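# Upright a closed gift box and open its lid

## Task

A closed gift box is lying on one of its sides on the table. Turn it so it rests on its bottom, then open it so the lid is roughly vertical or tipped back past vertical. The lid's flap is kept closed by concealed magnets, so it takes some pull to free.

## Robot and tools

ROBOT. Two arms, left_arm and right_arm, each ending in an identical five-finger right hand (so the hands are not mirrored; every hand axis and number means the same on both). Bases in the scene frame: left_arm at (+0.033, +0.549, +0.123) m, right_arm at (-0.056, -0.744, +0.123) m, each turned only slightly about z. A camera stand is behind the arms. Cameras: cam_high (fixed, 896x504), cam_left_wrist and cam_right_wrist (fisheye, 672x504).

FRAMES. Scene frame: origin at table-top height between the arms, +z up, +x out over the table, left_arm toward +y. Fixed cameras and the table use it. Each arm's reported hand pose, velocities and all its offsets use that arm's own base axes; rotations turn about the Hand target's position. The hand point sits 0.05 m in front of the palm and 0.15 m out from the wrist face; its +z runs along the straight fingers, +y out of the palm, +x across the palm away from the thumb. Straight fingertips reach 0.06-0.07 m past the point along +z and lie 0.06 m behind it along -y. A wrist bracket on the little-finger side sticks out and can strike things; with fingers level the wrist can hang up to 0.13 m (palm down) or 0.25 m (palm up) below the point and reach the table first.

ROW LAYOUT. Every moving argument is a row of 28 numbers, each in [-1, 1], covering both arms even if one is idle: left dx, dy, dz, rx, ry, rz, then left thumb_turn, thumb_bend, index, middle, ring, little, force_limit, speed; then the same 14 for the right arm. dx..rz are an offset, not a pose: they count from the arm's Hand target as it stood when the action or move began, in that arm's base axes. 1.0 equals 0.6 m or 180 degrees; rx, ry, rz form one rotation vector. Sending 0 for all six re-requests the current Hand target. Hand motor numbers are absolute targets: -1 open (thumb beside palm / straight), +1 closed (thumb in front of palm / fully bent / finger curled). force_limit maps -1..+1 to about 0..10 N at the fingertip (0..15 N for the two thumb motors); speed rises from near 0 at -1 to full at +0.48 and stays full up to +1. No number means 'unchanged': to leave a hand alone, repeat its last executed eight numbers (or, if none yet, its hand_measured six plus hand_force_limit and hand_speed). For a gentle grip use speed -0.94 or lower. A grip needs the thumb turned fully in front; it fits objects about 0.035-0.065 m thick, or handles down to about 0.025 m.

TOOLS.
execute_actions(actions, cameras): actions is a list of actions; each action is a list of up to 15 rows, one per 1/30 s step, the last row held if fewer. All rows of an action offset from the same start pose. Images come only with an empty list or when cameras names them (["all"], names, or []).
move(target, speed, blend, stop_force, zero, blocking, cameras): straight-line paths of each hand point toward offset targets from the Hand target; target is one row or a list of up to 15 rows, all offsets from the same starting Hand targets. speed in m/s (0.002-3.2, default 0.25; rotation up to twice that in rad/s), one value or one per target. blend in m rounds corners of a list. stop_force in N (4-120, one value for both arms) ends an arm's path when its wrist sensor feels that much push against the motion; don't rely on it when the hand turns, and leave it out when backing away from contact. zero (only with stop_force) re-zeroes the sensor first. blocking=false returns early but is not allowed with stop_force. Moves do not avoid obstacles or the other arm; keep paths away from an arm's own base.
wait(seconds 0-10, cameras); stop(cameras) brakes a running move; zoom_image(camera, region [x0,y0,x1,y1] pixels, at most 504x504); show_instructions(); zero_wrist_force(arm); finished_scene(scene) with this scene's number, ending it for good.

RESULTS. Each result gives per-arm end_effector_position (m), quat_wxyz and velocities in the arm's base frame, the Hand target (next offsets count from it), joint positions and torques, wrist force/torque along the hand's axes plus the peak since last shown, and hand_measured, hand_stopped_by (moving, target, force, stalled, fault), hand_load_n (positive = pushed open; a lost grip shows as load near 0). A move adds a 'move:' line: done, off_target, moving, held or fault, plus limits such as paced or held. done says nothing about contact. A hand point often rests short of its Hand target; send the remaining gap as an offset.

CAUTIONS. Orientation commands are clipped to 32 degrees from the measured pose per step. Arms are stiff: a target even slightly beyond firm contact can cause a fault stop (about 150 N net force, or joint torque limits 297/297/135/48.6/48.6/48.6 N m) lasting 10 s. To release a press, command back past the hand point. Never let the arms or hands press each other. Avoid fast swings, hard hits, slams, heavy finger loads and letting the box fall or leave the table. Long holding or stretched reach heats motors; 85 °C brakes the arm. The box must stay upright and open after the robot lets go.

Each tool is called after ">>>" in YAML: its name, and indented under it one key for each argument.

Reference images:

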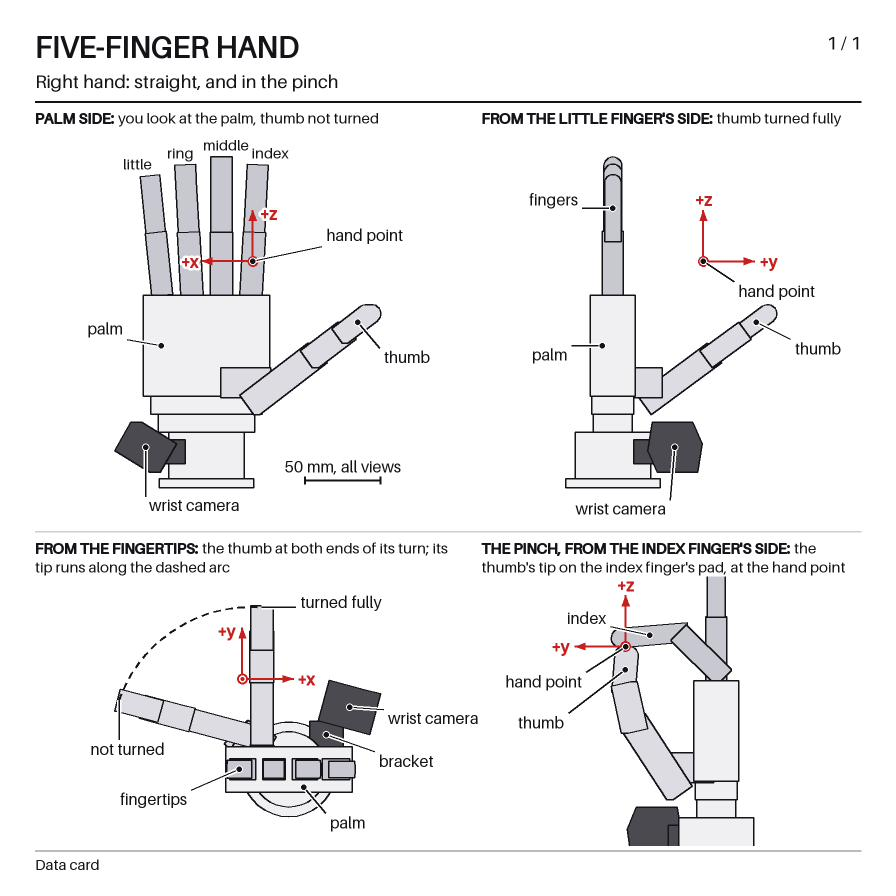

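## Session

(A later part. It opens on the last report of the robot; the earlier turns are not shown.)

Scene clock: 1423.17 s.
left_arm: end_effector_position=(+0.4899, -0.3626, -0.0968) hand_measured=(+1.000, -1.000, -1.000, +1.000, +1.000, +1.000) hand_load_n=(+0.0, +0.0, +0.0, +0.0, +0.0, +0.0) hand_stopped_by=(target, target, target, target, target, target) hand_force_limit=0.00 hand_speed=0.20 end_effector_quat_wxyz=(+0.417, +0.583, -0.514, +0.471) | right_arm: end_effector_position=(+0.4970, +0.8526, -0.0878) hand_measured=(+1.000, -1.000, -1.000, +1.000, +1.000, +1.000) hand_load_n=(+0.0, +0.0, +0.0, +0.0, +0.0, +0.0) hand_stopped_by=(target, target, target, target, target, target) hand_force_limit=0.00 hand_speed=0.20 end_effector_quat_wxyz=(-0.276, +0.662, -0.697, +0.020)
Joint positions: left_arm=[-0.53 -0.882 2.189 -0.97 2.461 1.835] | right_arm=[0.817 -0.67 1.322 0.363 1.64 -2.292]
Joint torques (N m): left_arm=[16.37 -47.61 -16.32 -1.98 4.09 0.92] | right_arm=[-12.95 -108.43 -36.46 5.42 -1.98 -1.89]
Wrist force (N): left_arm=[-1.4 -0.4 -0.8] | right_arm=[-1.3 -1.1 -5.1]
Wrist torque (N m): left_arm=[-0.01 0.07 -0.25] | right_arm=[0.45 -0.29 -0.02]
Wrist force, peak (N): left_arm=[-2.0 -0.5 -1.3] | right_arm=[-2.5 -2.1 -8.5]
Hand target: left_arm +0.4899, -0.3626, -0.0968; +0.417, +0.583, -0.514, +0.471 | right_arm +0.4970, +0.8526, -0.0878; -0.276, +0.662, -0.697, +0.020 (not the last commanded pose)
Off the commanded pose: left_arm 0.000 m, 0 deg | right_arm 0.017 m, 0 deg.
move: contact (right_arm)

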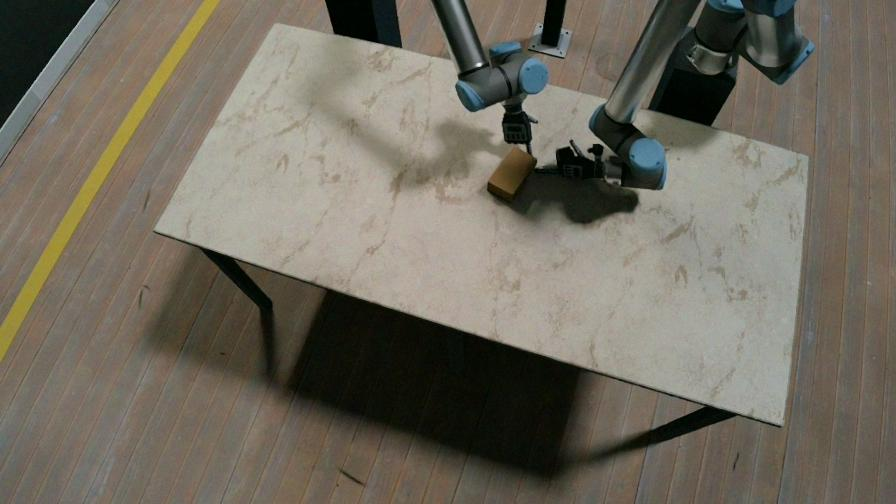

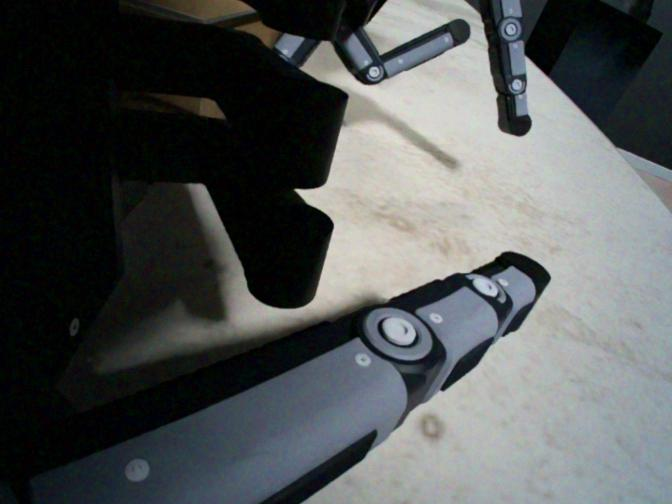

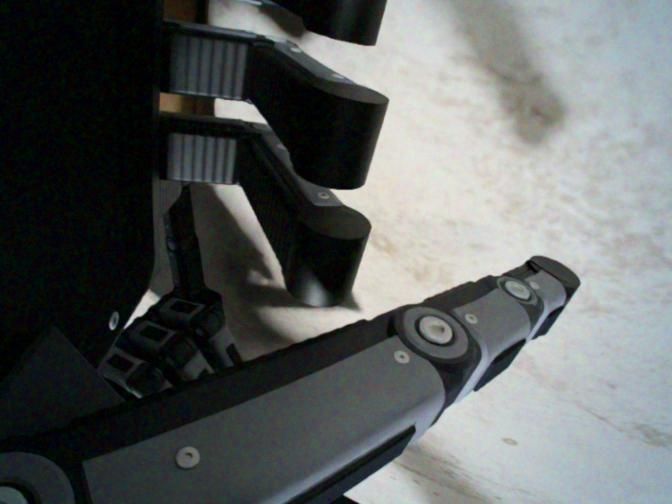

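>>> move:
  target:
    - [-0.0017,-0.0099,0,0,0,0,1,-1,-1,1,1,1,0,0.2,0,0,0,0,0,0,1,-1,-1,1,1,1,0,0.2]
    - [-0.0017,-0.0099,0.025,0,0,0,1,-1,-1,1,1,1,0,0.2,0,0,0,0,0,0,1,-1,-1,1,1,1,0,0.2]
  speed: [0.03,0.015]
  cameras: ["all"]

>>> zoom_image:
  camera: "cam_high"
  region: [480, 80, 620, 200]

>>> zoom_image:
  camera: "cam_left_wrist"
  region: [110, 0, 460, 230]

Scene clock: 1435.97 s.
left_arm: end_effector_position=(+0.4889, -0.3686, -0.0818) hand_measured=(+1.000, -1.000, -1.000, +1.000, +1.000, +1.000) hand_load_n=(+0.0, +0.0, +0.0, +0.0, +0.0, +0.0) hand_stopped_by=(target, target, target, target, target, target) hand_force_limit=0.00 hand_speed=0.20 end_effector_quat_wxyz=(+0.417, +0.583, -0.514, +0.471) | right_arm: end_effector_position=(+0.4970, +0.8526, -0.0878) hand_measured=(+1.000, -1.000, -1.000, +1.000, +1.000, +1.000) hand_load_n=(+0.0, +0.0, +0.0, +0.0, +0.0, +0.0) hand_stopped_by=(target, target, target, target, target, target) hand_force_limit=0.00 hand_speed=0.20 end_effector_quat_wxyz=(-0.276, +0.662, -0.697, +0.020)
Joint positions: left_arm=[-0.542 -0.911 2.193 -0.949 2.45 1.829] | right_arm=[0.817 -0.67 1.322 0.363 1.64 -2.292]
Joint torques (N m): left_arm=[-13.64 -92.05 -4.13 3 -2.15 -1.42] | right_arm=[-12.45 -105.77 -37.08 4.28 -2.11 -1.9]
Wrist force (N): left_arm=[-2.1 -0.6 -1.2] | right_arm=[-0.3 -0.8 -4.3]
Wrist torque (N m): left_arm=[0.08 0.02 0.04] | right_arm=[0.38 -0.29 0.05]
Wrist force, peak (N): left_arm=[-4.3 -0.6 0.5] | right_arm=[-1.9 -1.5 -6.1]
Hand target: left_arm +0.4889, -0.3686, -0.0818; +0.417, +0.583, -0.514, +0.471 | right_arm +0.4970, +0.8526, -0.0878; -0.276, +0.662, -0.697, +0.020
Off the commanded pose: left_arm 0.000 m, 0 deg | right_arm 0.000 m, 0 deg.
move: done

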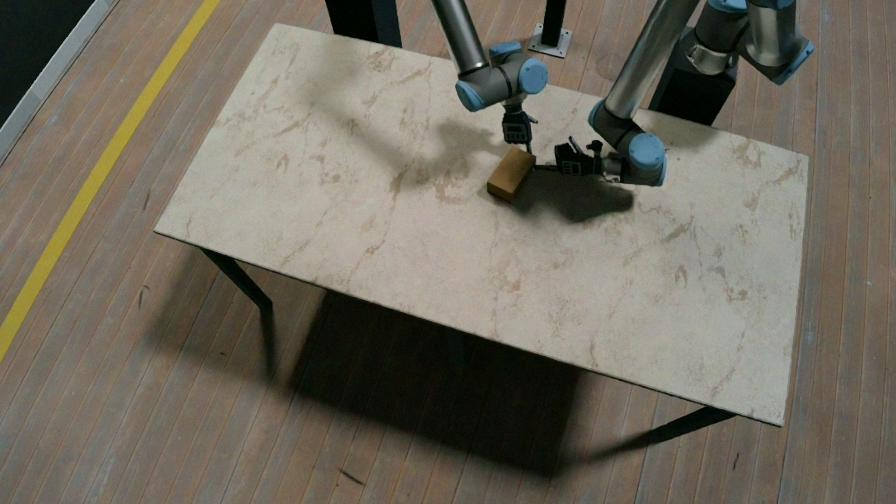

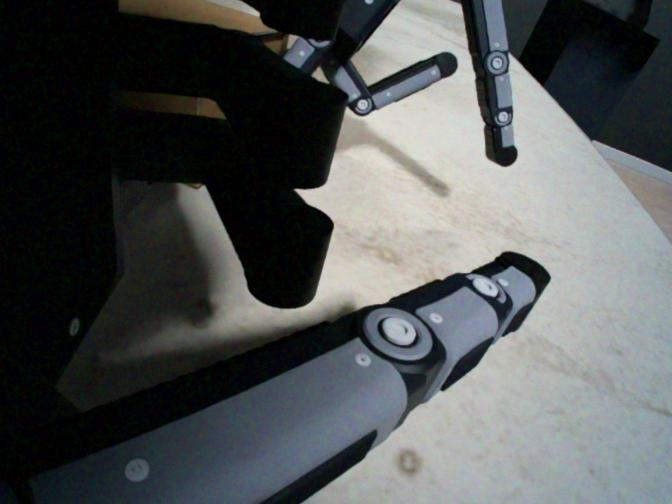

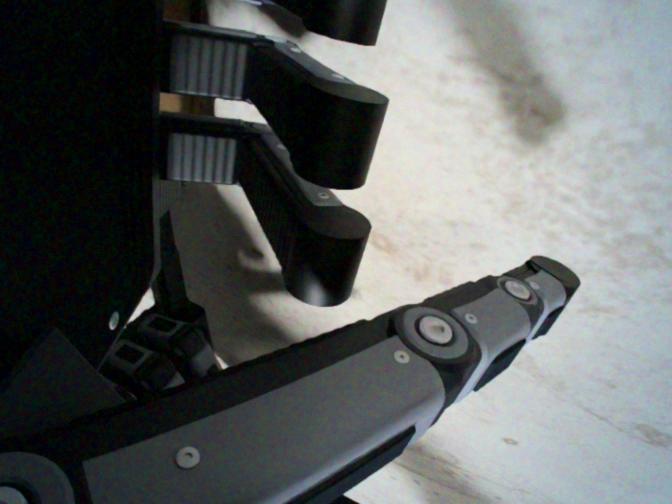

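Scaled by 3.600 from the camera's 896x504 image, which has a finer 1280x720 frame.

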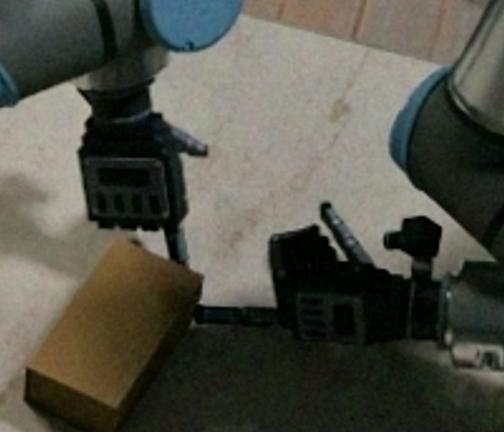

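Scaled by 1.440 from the camera's 672x504 image, which has a finer 960x720 frame.

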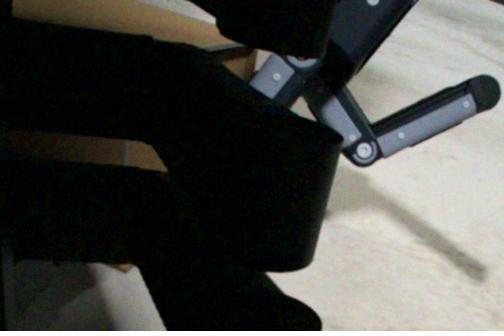

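>>> move:
  target: [0.0,-0.004,0.055,0,0,0,1,-1,-1,1,1,1,0,0.2,0,0,0,0,0,0,1,-1,-1,1,1,1,0,0.2]
  speed: 0.03
  cameras: ["all"]

>>> zoom_image:
  camera: "cam_high"
  region: [480, 90, 620, 210]

>>> zoom_image:
  camera: "cam_left_wrist"
  region: [110, 0, 460, 230]

Scene clock: 1443.97 s.
left_arm: end_effector_position=(+0.4889, -0.3710, -0.0488) hand_measured=(+1.000, -1.000, -1.000, +1.000, +1.000, +1.000) hand_load_n=(+0.0, +0.0, +0.0, +0.0, +0.0, +0.0) hand_stopped_by=(target, target, target, target, target, target) hand_force_limit=0.00 hand_speed=0.20 end_effector_quat_wxyz=(+0.417, +0.583, -0.514, +0.471) | right_arm: end_effector_position=(+0.4970, +0.8526, -0.0878) hand_measured=(+1.000, -1.000, -1.000, +1.000, +1.000, +1.000) hand_load_n=(+0.0, -0.5, +0.0, +0.0, +0.0, +0.0) hand_stopped_by=(target, target, target, target, target, target) hand_force_limit=0.00 hand_speed=0.20 end_effector_quat_wxyz=(-0.276, +0.662, -0.697, +0.020)
Joint positions: left_arm=[-0.546 -0.974 2.198 -0.893 2.446 1.827] | right_arm=[0.817 -0.67 1.322 0.363 1.64 -2.292]
Joint torques (N m): left_arm=[-16.48 -86.84 -6.34 2.84 -2.58 -1.76] | right_arm=[-10.32 -82.7 -37.22 3.38 -1.46 -1.58]
Wrist force (N): left_arm=[-1.9 -0.3 -1.5] | right_arm=[-0.3 -1.1 -3.7]
Wrist torque (N m): left_arm=[0.09 0.06 0.07] | right_arm=[0.30 -0.29 0.03]
Wrist force, peak (N): left_arm=[-4.2 -2.4 -2.2] | right_arm=[-0.2 -1.3 -7.1]
Hand target: left_arm +0.4889, -0.3710, -0.0488; +0.417, +0.583, -0.514, +0.471 | right_arm +0.4970, +0.8526, -0.0878; -0.276, +0.662, -0.697, +0.020
Off the commanded pose: left_arm 0.000 m, 0 deg | right_arm 0.000 m, 0 deg.
move: done

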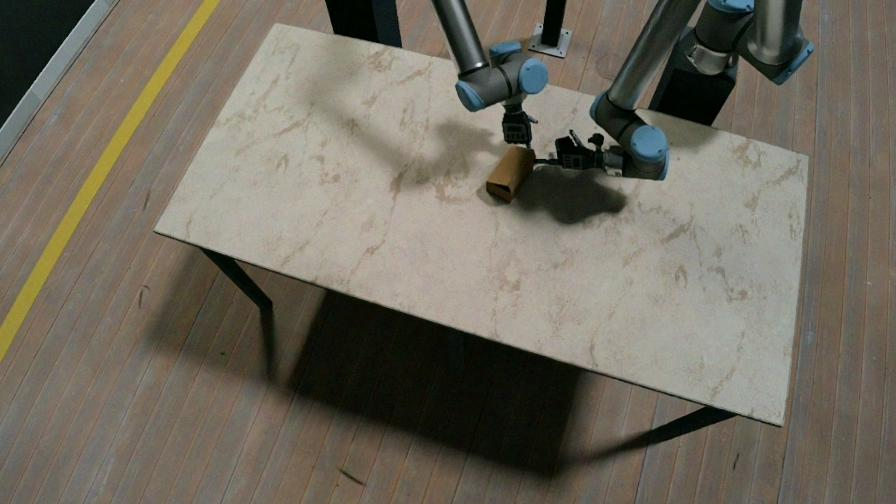

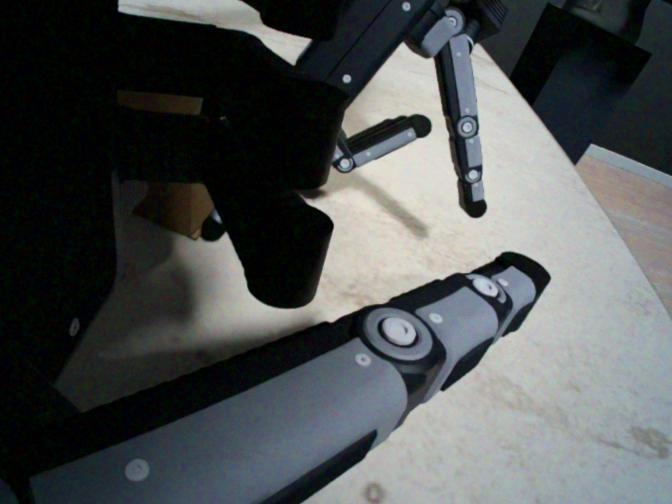

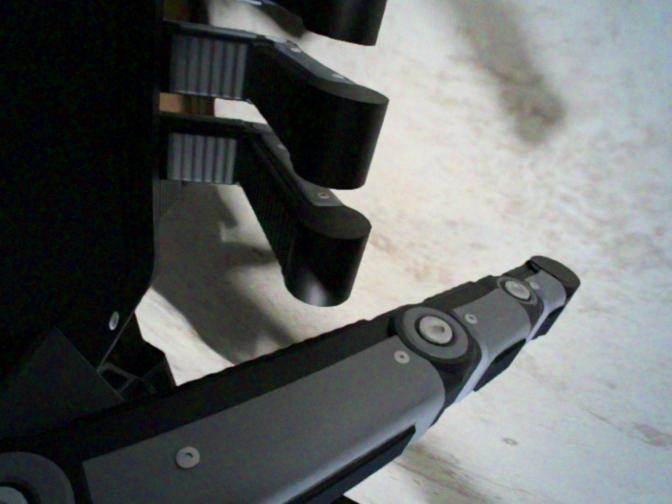

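Scaled by 3.600 from the camera's 896x504 image, which has a finer 1280x720 frame.

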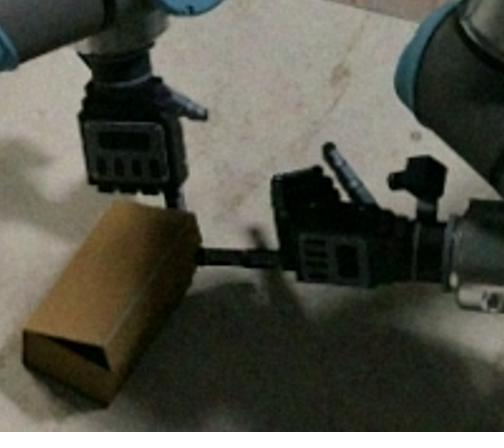

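Scaled by 1.440 from the camera's 672x504 image, which has a finer 960x720 frame.

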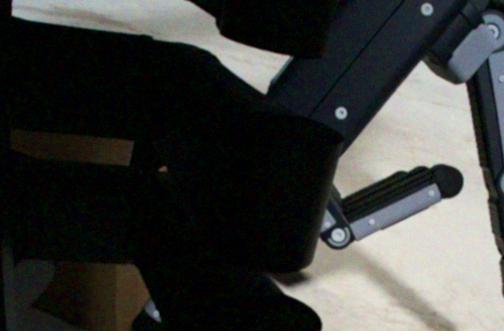

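>>> move:
  target:
    - [0,0,0,0,0,0,1,-1,-1,1,1,1,0,0.2,-0.05,0.008,0.01,0,0,0,1,-1,-1,1,1,1,0,0.2]
    - [-0.006,-0.035,0.012,0,0,0,1,-1,-1,1,1,1,0,0.2,-0.09,-0.2,0.22,0,0,0,1,-1,-1,1,1,1,0,0.2]
  speed: [0.05,0.12]
  cameras: ["all"]

>>> zoom_image:
  camera: "cam_high"
  region: [480, 90, 620, 210]

Scene clock: 1477.40 s.
left_arm: end_effector_position=(+0.4853, -0.3920, -0.0416) hand_measured=(+1.000, -1.000, -1.000, +1.000, +1.000, +1.000) hand_load_n=(+0.0, +0.0, +0.0, +0.0, +0.0, +0.0) hand_stopped_by=(target, target, target, target, target, target) hand_force_limit=0.00 hand_speed=0.20 end_effector_quat_wxyz=(+0.417, +0.583, -0.514, +0.471) | right_arm: end_effector_position=(+0.4430, +0.7327, +0.0441) hand_measured=(+1.000, -1.000, -1.000, +1.000, +1.000, +1.000) hand_load_n=(+0.0, +0.0, +0.0, +0.0, +0.0, +0.0) hand_stopped_by=(target, target, target, target, target, target) hand_force_limit=0.00 hand_speed=0.20 end_effector_quat_wxyz=(-0.276, +0.662, -0.697, +0.020)
Joint positions: left_arm=[-0.585 -0.989 2.199 -0.893 2.409 1.808] | right_arm=[0.756 -0.977 1.618 0.371 1.608 -2.343]
Joint torques (N m): left_arm=[-15.08 -87.15 -7.02 1.21 -2.83 -2.21] | right_arm=[-13.07 -94.76 -18.19 5.23 -2.11 -2.01]
Wrist force (N): left_arm=[-2.1 -0.3 -0.6] | right_arm=[0.3 -0.2 -0.6]
Wrist torque (N m): left_arm=[-0.03 0.09 0.05] | right_arm=[0.05 -0.15 0.03]
Wrist force, peak (N): left_arm=[-2.3 -0.9 -1.6] | right_arm=[-0.6 -1.3 -4.4]
Hand target: left_arm +0.4853, -0.3920, -0.0416; +0.417, +0.583, -0.514, +0.471 | right_arm +0.4430, +0.7326, +0.0442; -0.276, +0.662, -0.697, +0.020
Off the commanded pose: left_arm 0.000 m, 0 deg | right_arm 0.000 m, 0 deg.
move: done

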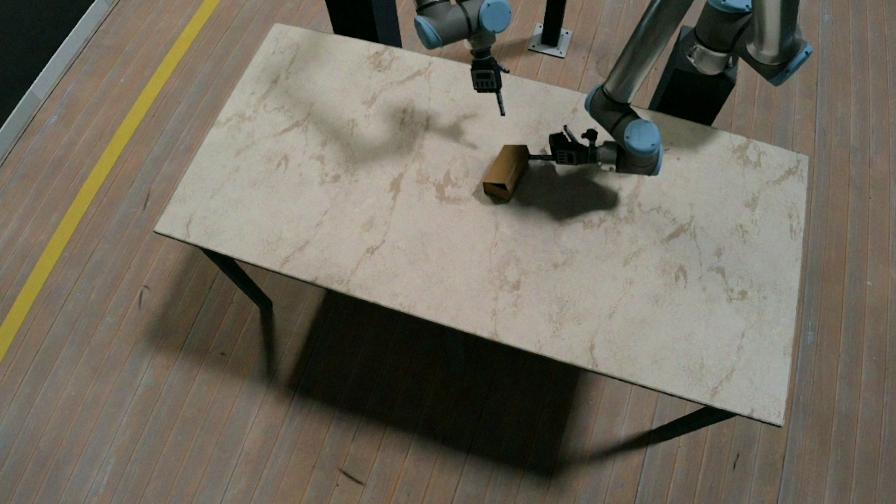

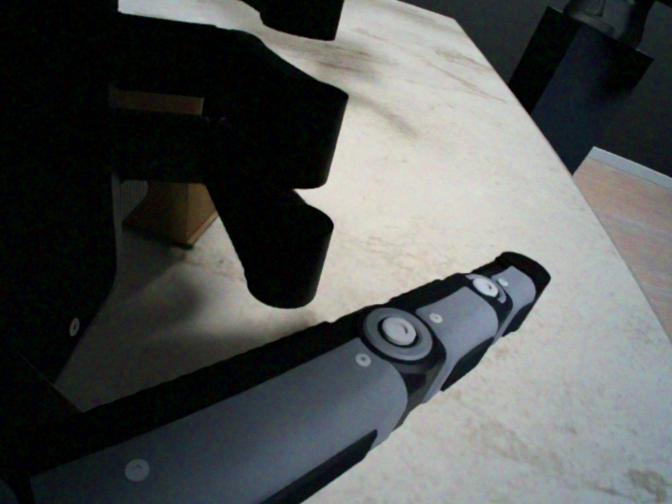

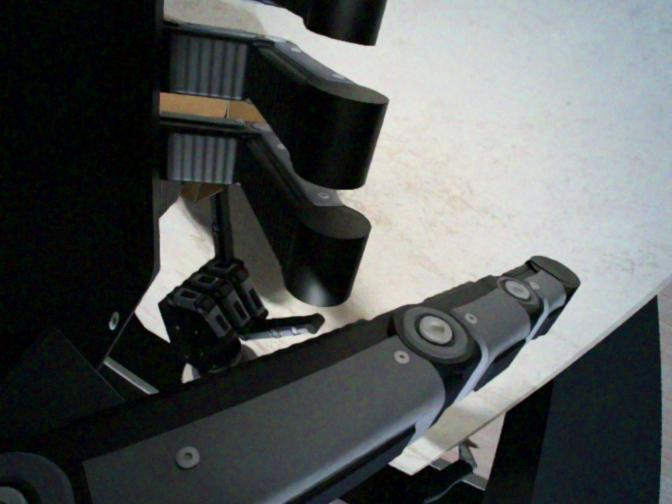

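Scaled by 3.600 from the camera's 896x504 image, which has a finer 1280x720 frame.

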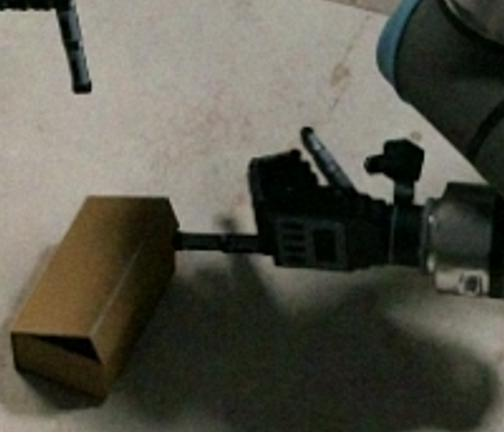

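>>> zoom_image:
  camera: "cam_high"
  region: [475, 130, 545, 205]

>>> zoom_image:
  camera: "cam_right_wrist"
  region: [150, 80, 350, 380]

>>> zoom_image:
  camera: "cam_left_wrist"
  region: [110, 60, 310, 260]

Scaled by 6.720 from the camera's 896x504 image, which has a finer 1280x720 frame.

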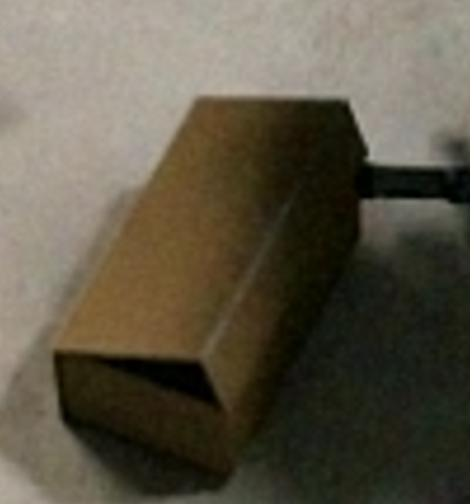

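Scaled by 1.680 from the camera's 672x504 image, which has a finer 960x720 frame.

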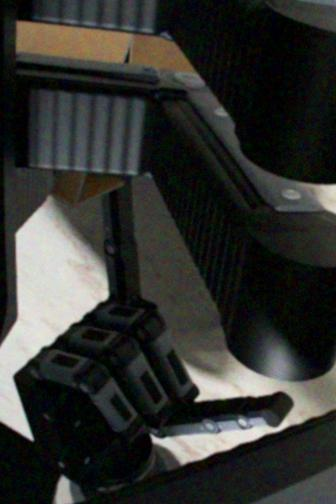

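Scaled by 2.520 from the camera's 672x504 image, which has a finer 960x720 frame.

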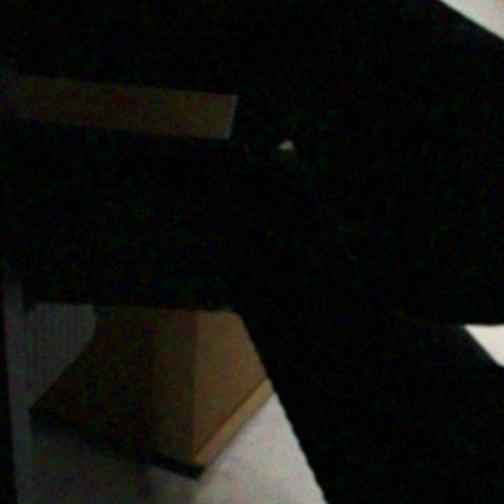

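>>> move:
  target:
    - [0.002,0.0118,0,0,0,0,1,-1,-1,1,1,1,0,0.2,0,0,0,0,0,0,1,-1,-1,1,1,1,0,0.2]
    - [0.002,0.0118,-0.03,0,0,0,1,-1,-1,1,1,1,0,0.2,0,0,0,0,0,0,1,-1,-1,1,1,1,0,0.2]
  speed: 0.03
  cameras: ["all"]

>>> zoom_image:
  camera: "cam_high"
  region: [475, 130, 545, 205]

>>> zoom_image:
  camera: "cam_left_wrist"
  region: [110, 60, 310, 260]

Scene clock: 1523.10 s.
left_arm: end_effector_position=(+0.4865, -0.3849, -0.0595) hand_measured=(+1.000, -1.000, -1.000, +1.000, +1.000, +1.000) hand_load_n=(+0.5, +0.5, +0.0, +0.0, +0.0, +0.0) hand_stopped_by=(target, target, target, target, target, target) hand_force_limit=0.00 hand_speed=0.20 end_effector_quat_wxyz=(+0.417, +0.583, -0.514, +0.471) | right_arm: end_effector_position=(+0.4430, +0.7326, +0.0442) hand_measured=(+1.000, -1.000, -1.000, +1.000, +1.000, +1.000) hand_load_n=(+0.0, +0.0, +0.0, +0.0, +0.5, +0.0) hand_stopped_by=(target, target, target, target, target, target) hand_force_limit=0.00 hand_speed=0.20 end_effector_quat_wxyz=(-0.276, +0.662, -0.697, +0.020)
Joint positions: left_arm=[-0.572 -0.955 2.197 -0.921 2.422 1.814] | right_arm=[0.756 -0.977 1.619 0.371 1.608 -2.343]
Joint torques (N m): left_arm=[13.37 -42.85 -19.66 -2.14 3.9 -0.21] | right_arm=[-16.03 -92.98 -17.12 4.89 -1.89 -2.27]
Wrist force (N): left_arm=[-2.1 -0.4 -1.0] | right_arm=[0.6 0.3 -0.6]
Wrist torque (N m): left_arm=[0.01 0.19 -0.28] | right_arm=[0.12 -0.20 0.07]
Wrist force, peak (N): left_arm=[-2.4 -0.7 -1.0] | right_arm=[1.1 0.1 -0.3]
Hand target: left_arm +0.4865, -0.3849, -0.0596; +0.417, +0.583, -0.514, +0.471 | right_arm +0.4430, +0.7326, +0.0442; -0.276, +0.662, -0.697, +0.020
Off the commanded pose: left_arm 0.000 m, 0 deg | right_arm 0.000 m, 0 deg.
move: done

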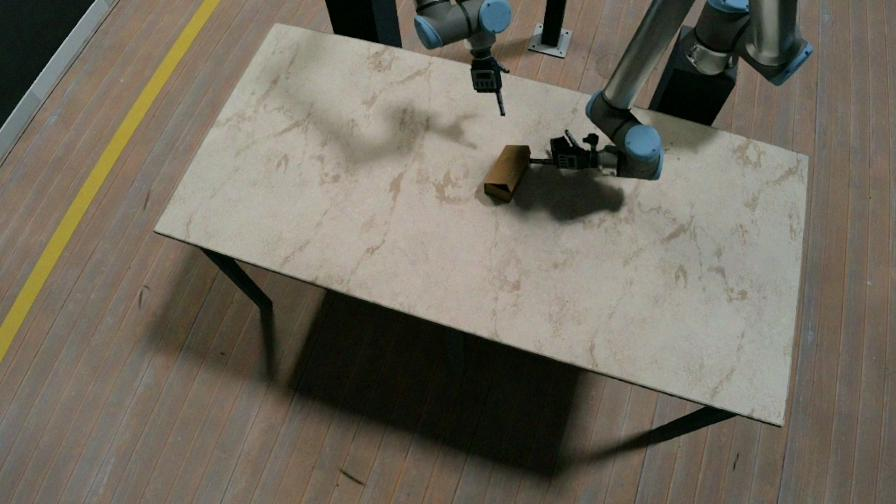

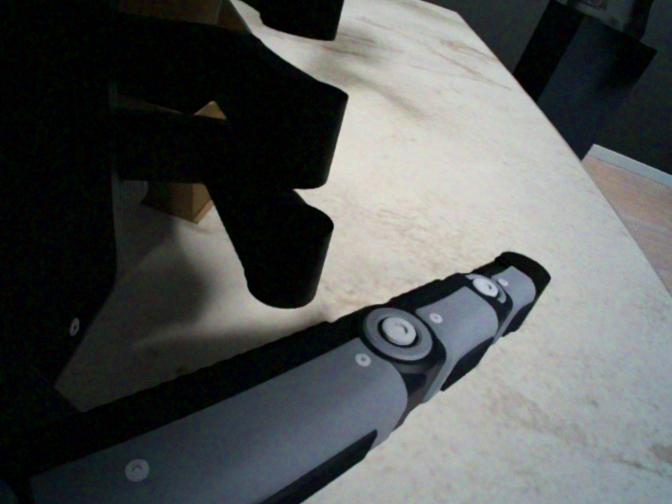

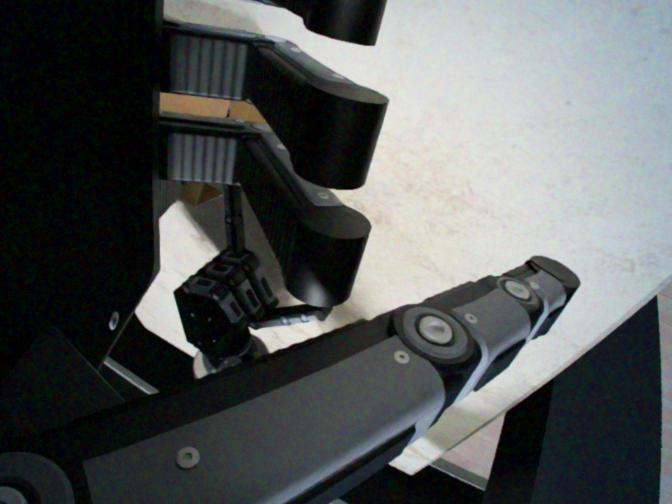

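Scaled by 6.720 from the camera's 896x504 image, which has a finer 1280x720 frame.

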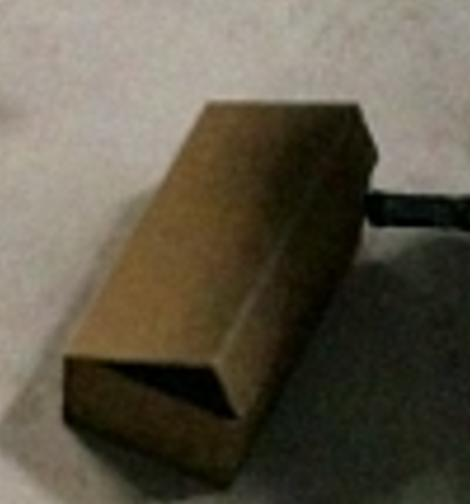

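Scaled by 2.520 from the camera's 672x504 image, which has a finer 960x720 frame.

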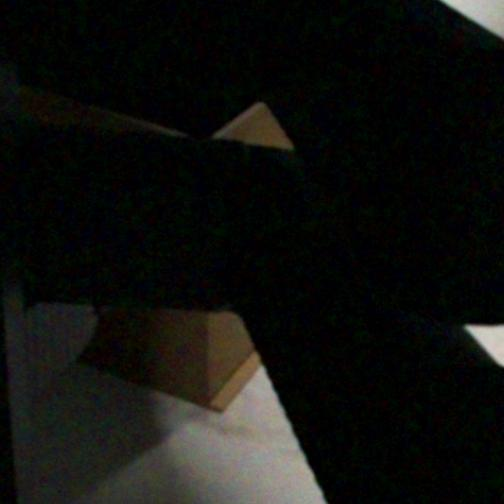

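>>> move:
  target:
    - [0,0,0,0,0,0,1,-1,-1,1,1,1,0,0.2,0.0132,0.1173,-0.0833,0,0,0,1,-1,-1,1,1,1,0,0.2]
    - [0,0,0,0,0,0,1,-1,-1,1,1,1,0,0.2,0.0277,0.1667,-0.1667,0,0,0,1,-1,-1,1,1,1,0,0.2]
    - [0,0,0,0,0,0,1,-1,-1,1,1,1,0,0.2,0.0277,0.1667,-0.2098,0,0,0,1,-1,-1,1,1,1,0,0.2]
    - [0,0,0,0,0,0,1,-1,-1,1,1,1,0,0.2,0.0825,0.161,-0.2098,0,0,0,1,-1,-1,1,1,1,0,0.2]
  speed: [0.15,0.1,0.05,0.03]
  blend: [0.02,0.005,0,0]

>>> move:
  target: [0,0,0,0,0,0,1,-1,-1,1,1,1,0,0.2,0,0,-0.035,0,0,0,1,-1,-1,1,1,1,0,0.2]
  speed: 0.008
  stop_force: 6
  cameras: ["all"]

>>> zoom_image:
  camera: "cam_high"
  region: [475, 110, 575, 210]

>>> zoom_image:
  camera: "cam_left_wrist"
  region: [110, 0, 410, 260]

Scene clock: 1548.00 s.
left_arm: end_effector_position=(+0.4865, -0.3849, -0.0596) hand_measured=(+1.000, -1.000, -1.000, +1.000, +1.000, +1.000) hand_load_n=(+0.0, +0.0, +0.0, +0.0, +0.5, +0.0) hand_stopped_by=(target, target, target, target, target, target) hand_force_limit=0.00 hand_speed=0.20 end_effector_quat_wxyz=(+0.417, +0.583, -0.514, +0.471) | right_arm: end_effector_position=(+0.4924, +0.8292, -0.0817) hand_measured=(+1.000, -1.000, -1.000, +1.000, +1.000, +1.000) hand_load_n=(+0.0, -0.5, +0.0, +0.5, +0.0, +0.0) hand_stopped_by=(target, target, target, target, target, target) hand_force_limit=0.00 hand_speed=0.20 end_effector_quat_wxyz=(-0.276, +0.662, -0.697, +0.020)
Joint positions: left_arm=[-0.572 -0.955 2.197 -0.921 2.422 1.814] | right_arm=[0.801 -0.707 1.383 0.337 1.632 -2.305]
Joint torques (N m): left_arm=[-9.21 -44.34 -17.81 -2.04 2.95 -1.64] | right_arm=[-14.05 -69.36 -40.2 4.78 -2.03 -2.93]
Wrist force (N): left_arm=[-1.4 -0.4 -0.9] | right_arm=[0.2 0.0 0.0]
Wrist torque (N m): left_arm=[0.02 0.08 -0.23] | right_arm=[0.05 -0.16 0.05]
Wrist force, peak (N): left_arm=[-1.9 -0.7 -0.8] | right_arm=[1.3 -0.6 -1.4]
Hand target: left_arm +0.4865, -0.3849, -0.0596; +0.417, +0.583, -0.514, +0.471 | right_arm +0.4925, +0.8292, -0.0817; -0.276, +0.662, -0.697, +0.020
Off the commanded pose: left_arm 0.000 m, 0 deg | right_arm 0.000 m, 0 deg.
move: done

Scene clock: 1550.07 s.
left_arm: end_effector_position=(+0.4865, -0.3849, -0.0596) hand_measured=(+1.000, -1.000, -1.000, +1.000, +1.000, +1.000) hand_load_n=(+0.0, +0.0, +0.0, +0.0, +0.0, +0.5) hand_stopped_by=(target, target, target, target, target, target) hand_force_limit=0.00 hand_speed=0.20 end_effector_quat_wxyz=(+0.417, +0.583, -0.514, +0.471) | right_arm: end_effector_position=(+0.4925, +0.8292, -0.0882) hand_measured=(+1.000, -1.000, -1.000, +1.000, +1.000, +1.000) hand_load_n=(+0.0, +0.0, +0.5, +0.0, +0.0, +0.0) hand_stopped_by=(target, target, target, target, target, target) hand_force_limit=0.00 hand_speed=0.20 end_effector_quat_wxyz=(-0.276, +0.662, -0.697, +0.020)
Joint positions: left_arm=[-0.572 -0.955 2.197 -0.921 2.422 1.814] | right_arm=[0.801 -0.7 1.384 0.33 1.632 -2.305]
Joint torques (N m): left_arm=[-13.33 -45.65 -16.6 -1.92 2.69 -1.66] | right_arm=[-15.25 -102.71 -25.49 5.21 -1.85 -2.09]
Wrist force (N): left_arm=[-1.6 -0.6 -0.8] | right_arm=[-0.6 -1.8 -6.4]
Wrist torque (N m): left_arm=[-0.01 0.11 -0.24] | right_arm=[0.55 -0.31 0.00]
Wrist force, peak (N): left_arm=[-1.9 -0.4 -0.8] | right_arm=[-1.7 -3.0 -9.6]
Hand target: left_arm +0.4865, -0.3849, -0.0596; +0.417, +0.583, -0.514, +0.471 | right_arm +0.4925, +0.8292, -0.0882; -0.276, +0.662, -0.697, +0.020 (not the last commanded pose)
Off the commanded pose: left_arm 0.000 m, 0 deg | right_arm 0.014 m, 0 deg.
move: contact (right_arm)

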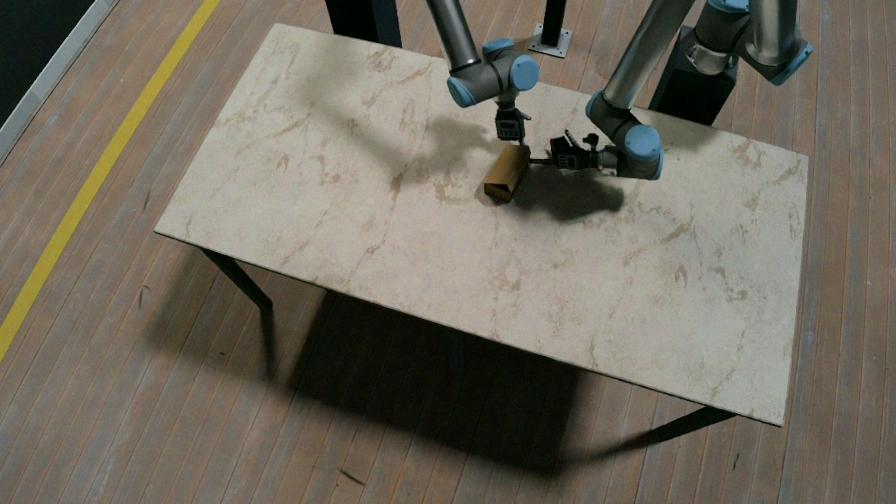

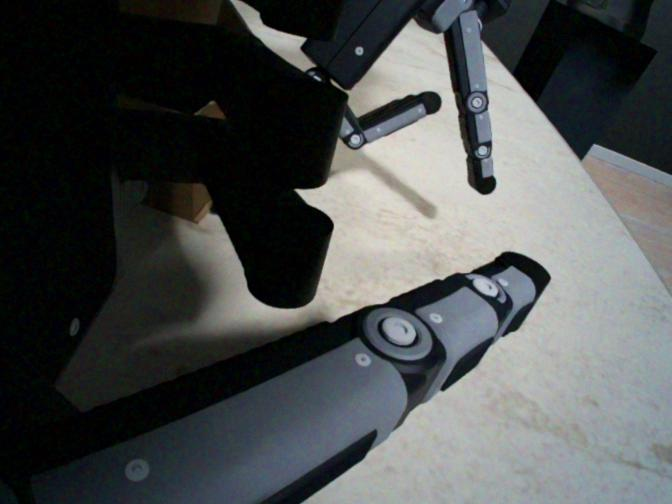

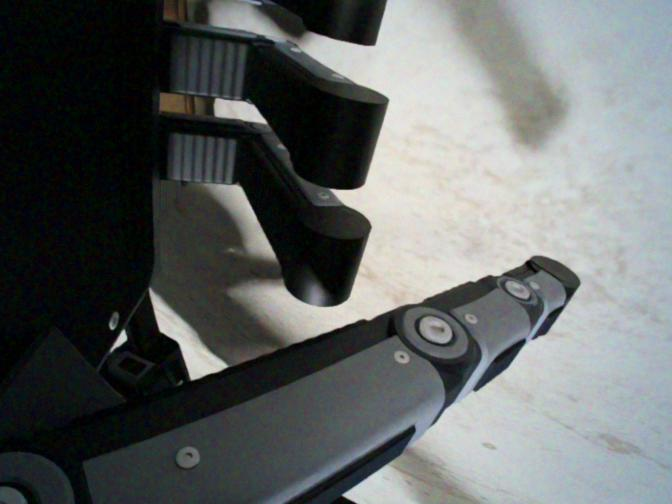

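Scaled by 5.040 from the camera's 896x504 image, which has a finer 1280x720 frame.

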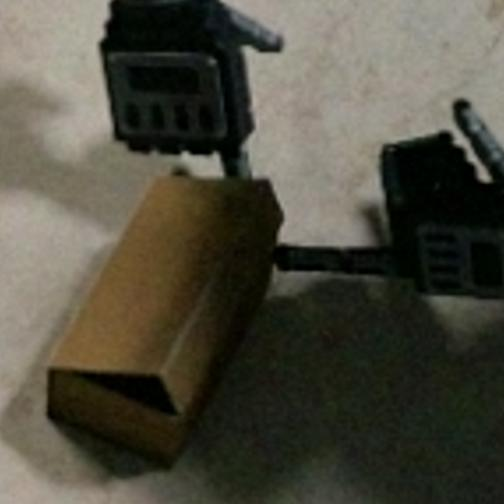

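Scaled by 1.680 from the camera's 672x504 image, which has a finer 960x720 frame.

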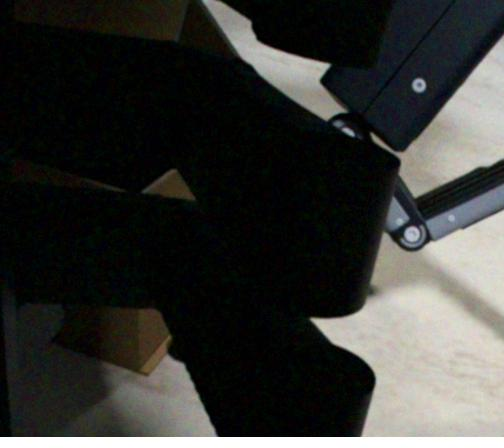

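>>> move:
  target:
    - [0,0,0.037,0,0,0,1,-1,-1,1,1,1,0,0.2,0,0,0,0,0,0,1,-1,-1,1,1,1,0,0.2]
    - [-0.0045,-0.0414,0.042,0,0,0,1,-1,-1,1,1,1,0,0.2,0,0,0,0,0,0,1,-1,-1,1,1,1,0,0.2]
    - [-0.0054,-0.0497,0.085,0,0,0,1,-1,-1,1,1,1,0,0.2,0,0,0,0,0,0,1,-1,-1,1,1,1,0,0.2]
  speed: [0.03,0.03,0.04]
  blend: [0.003,0.005,0]
  cameras: ["all"]

>>> zoom_image:
  camera: "cam_high"
  region: [475, 110, 575, 210]

>>> zoom_image:
  camera: "cam_left_wrist"
  region: [110, 0, 410, 260]

Scene clock: 1578.83 s.
left_arm: end_effector_position=(+0.4833, -0.4147, -0.0086) hand_measured=(+1.000, -1.000, -1.000, +1.000, +1.000, +1.000) hand_load_n=(+0.0, +0.0, +0.0, +0.0, +0.0, +0.0) hand_stopped_by=(target, target, target, target, target, target) hand_force_limit=0.00 hand_speed=0.20 end_effector_quat_wxyz=(+0.417, +0.583, -0.514, +0.471) | right_arm: end_effector_position=(+0.4925, +0.8292, -0.0882) hand_measured=(+1.000, -1.000, -1.000, +1.000, +1.000, +1.000) hand_load_n=(+0.0, +0.0, +0.0, +0.5, +0.0, +0.0) hand_stopped_by=(target, target, target, target, target, target) hand_force_limit=0.00 hand_speed=0.20 end_effector_quat_wxyz=(-0.276, +0.662, -0.697, +0.020)
Joint positions: left_arm=[-0.624 -1.049 2.194 -0.842 2.371 1.79] | right_arm=[0.801 -0.7 1.384 0.33 1.632 -2.305]
Joint torques (N m): left_arm=[-15 -81.19 -23.37 2.54 -2.87 -2.01] | right_arm=[-12.28 -104.11 -35.34 4.1 -0.26 -1.61]
Wrist force (N): left_arm=[-1.9 -0.6 -0.7] | right_arm=[-1.1 -1.5 -6.4]
Wrist torque (N m): left_arm=[-0.02 0.07 0.05] | right_arm=[0.59 -0.24 -0.02]
Wrist force, peak (N): left_arm=[-2.6 -0.3 -1.1] | right_arm=[-0.7 -1.7 -7.3]
Hand target: left_arm +0.4833, -0.4147, -0.0086; +0.417, +0.583, -0.514, +0.471 | right_arm +0.4925, +0.8292, -0.0882; -0.276, +0.662, -0.697, +0.020
Off the commanded pose: left_arm 0.000 m, 0 deg | right_arm 0.000 m, 0 deg.
move: done

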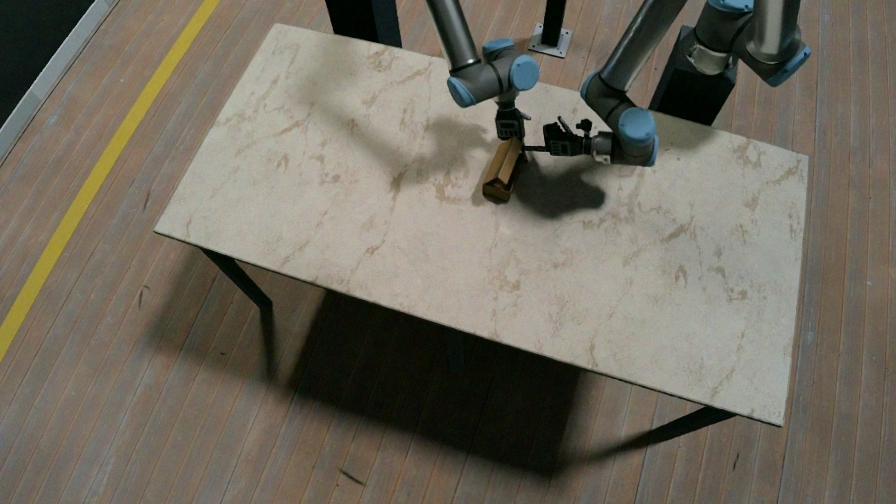

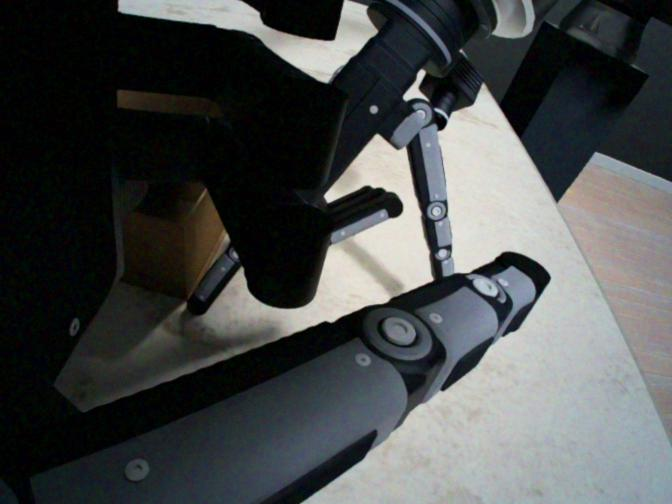

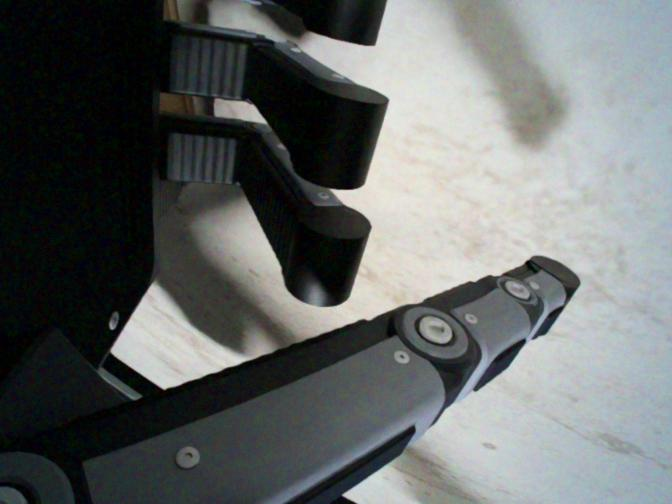

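Scaled by 5.040 from the camera's 896x504 image, which has a finer 1280x720 frame.

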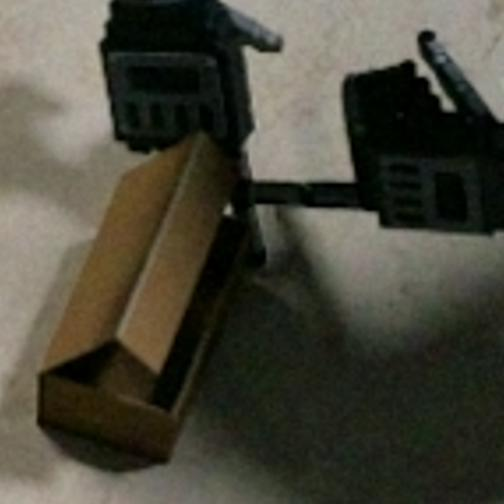

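Scaled by 1.680 from the camera's 672x504 image, which has a finer 960x720 frame.

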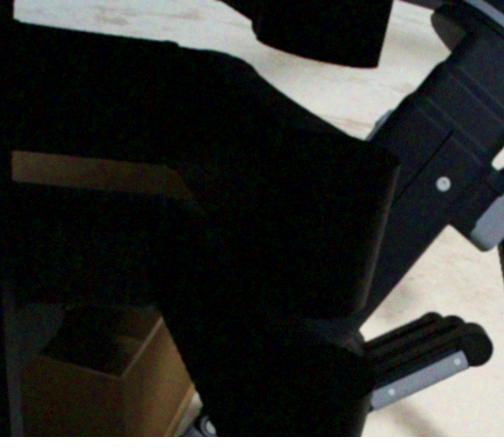

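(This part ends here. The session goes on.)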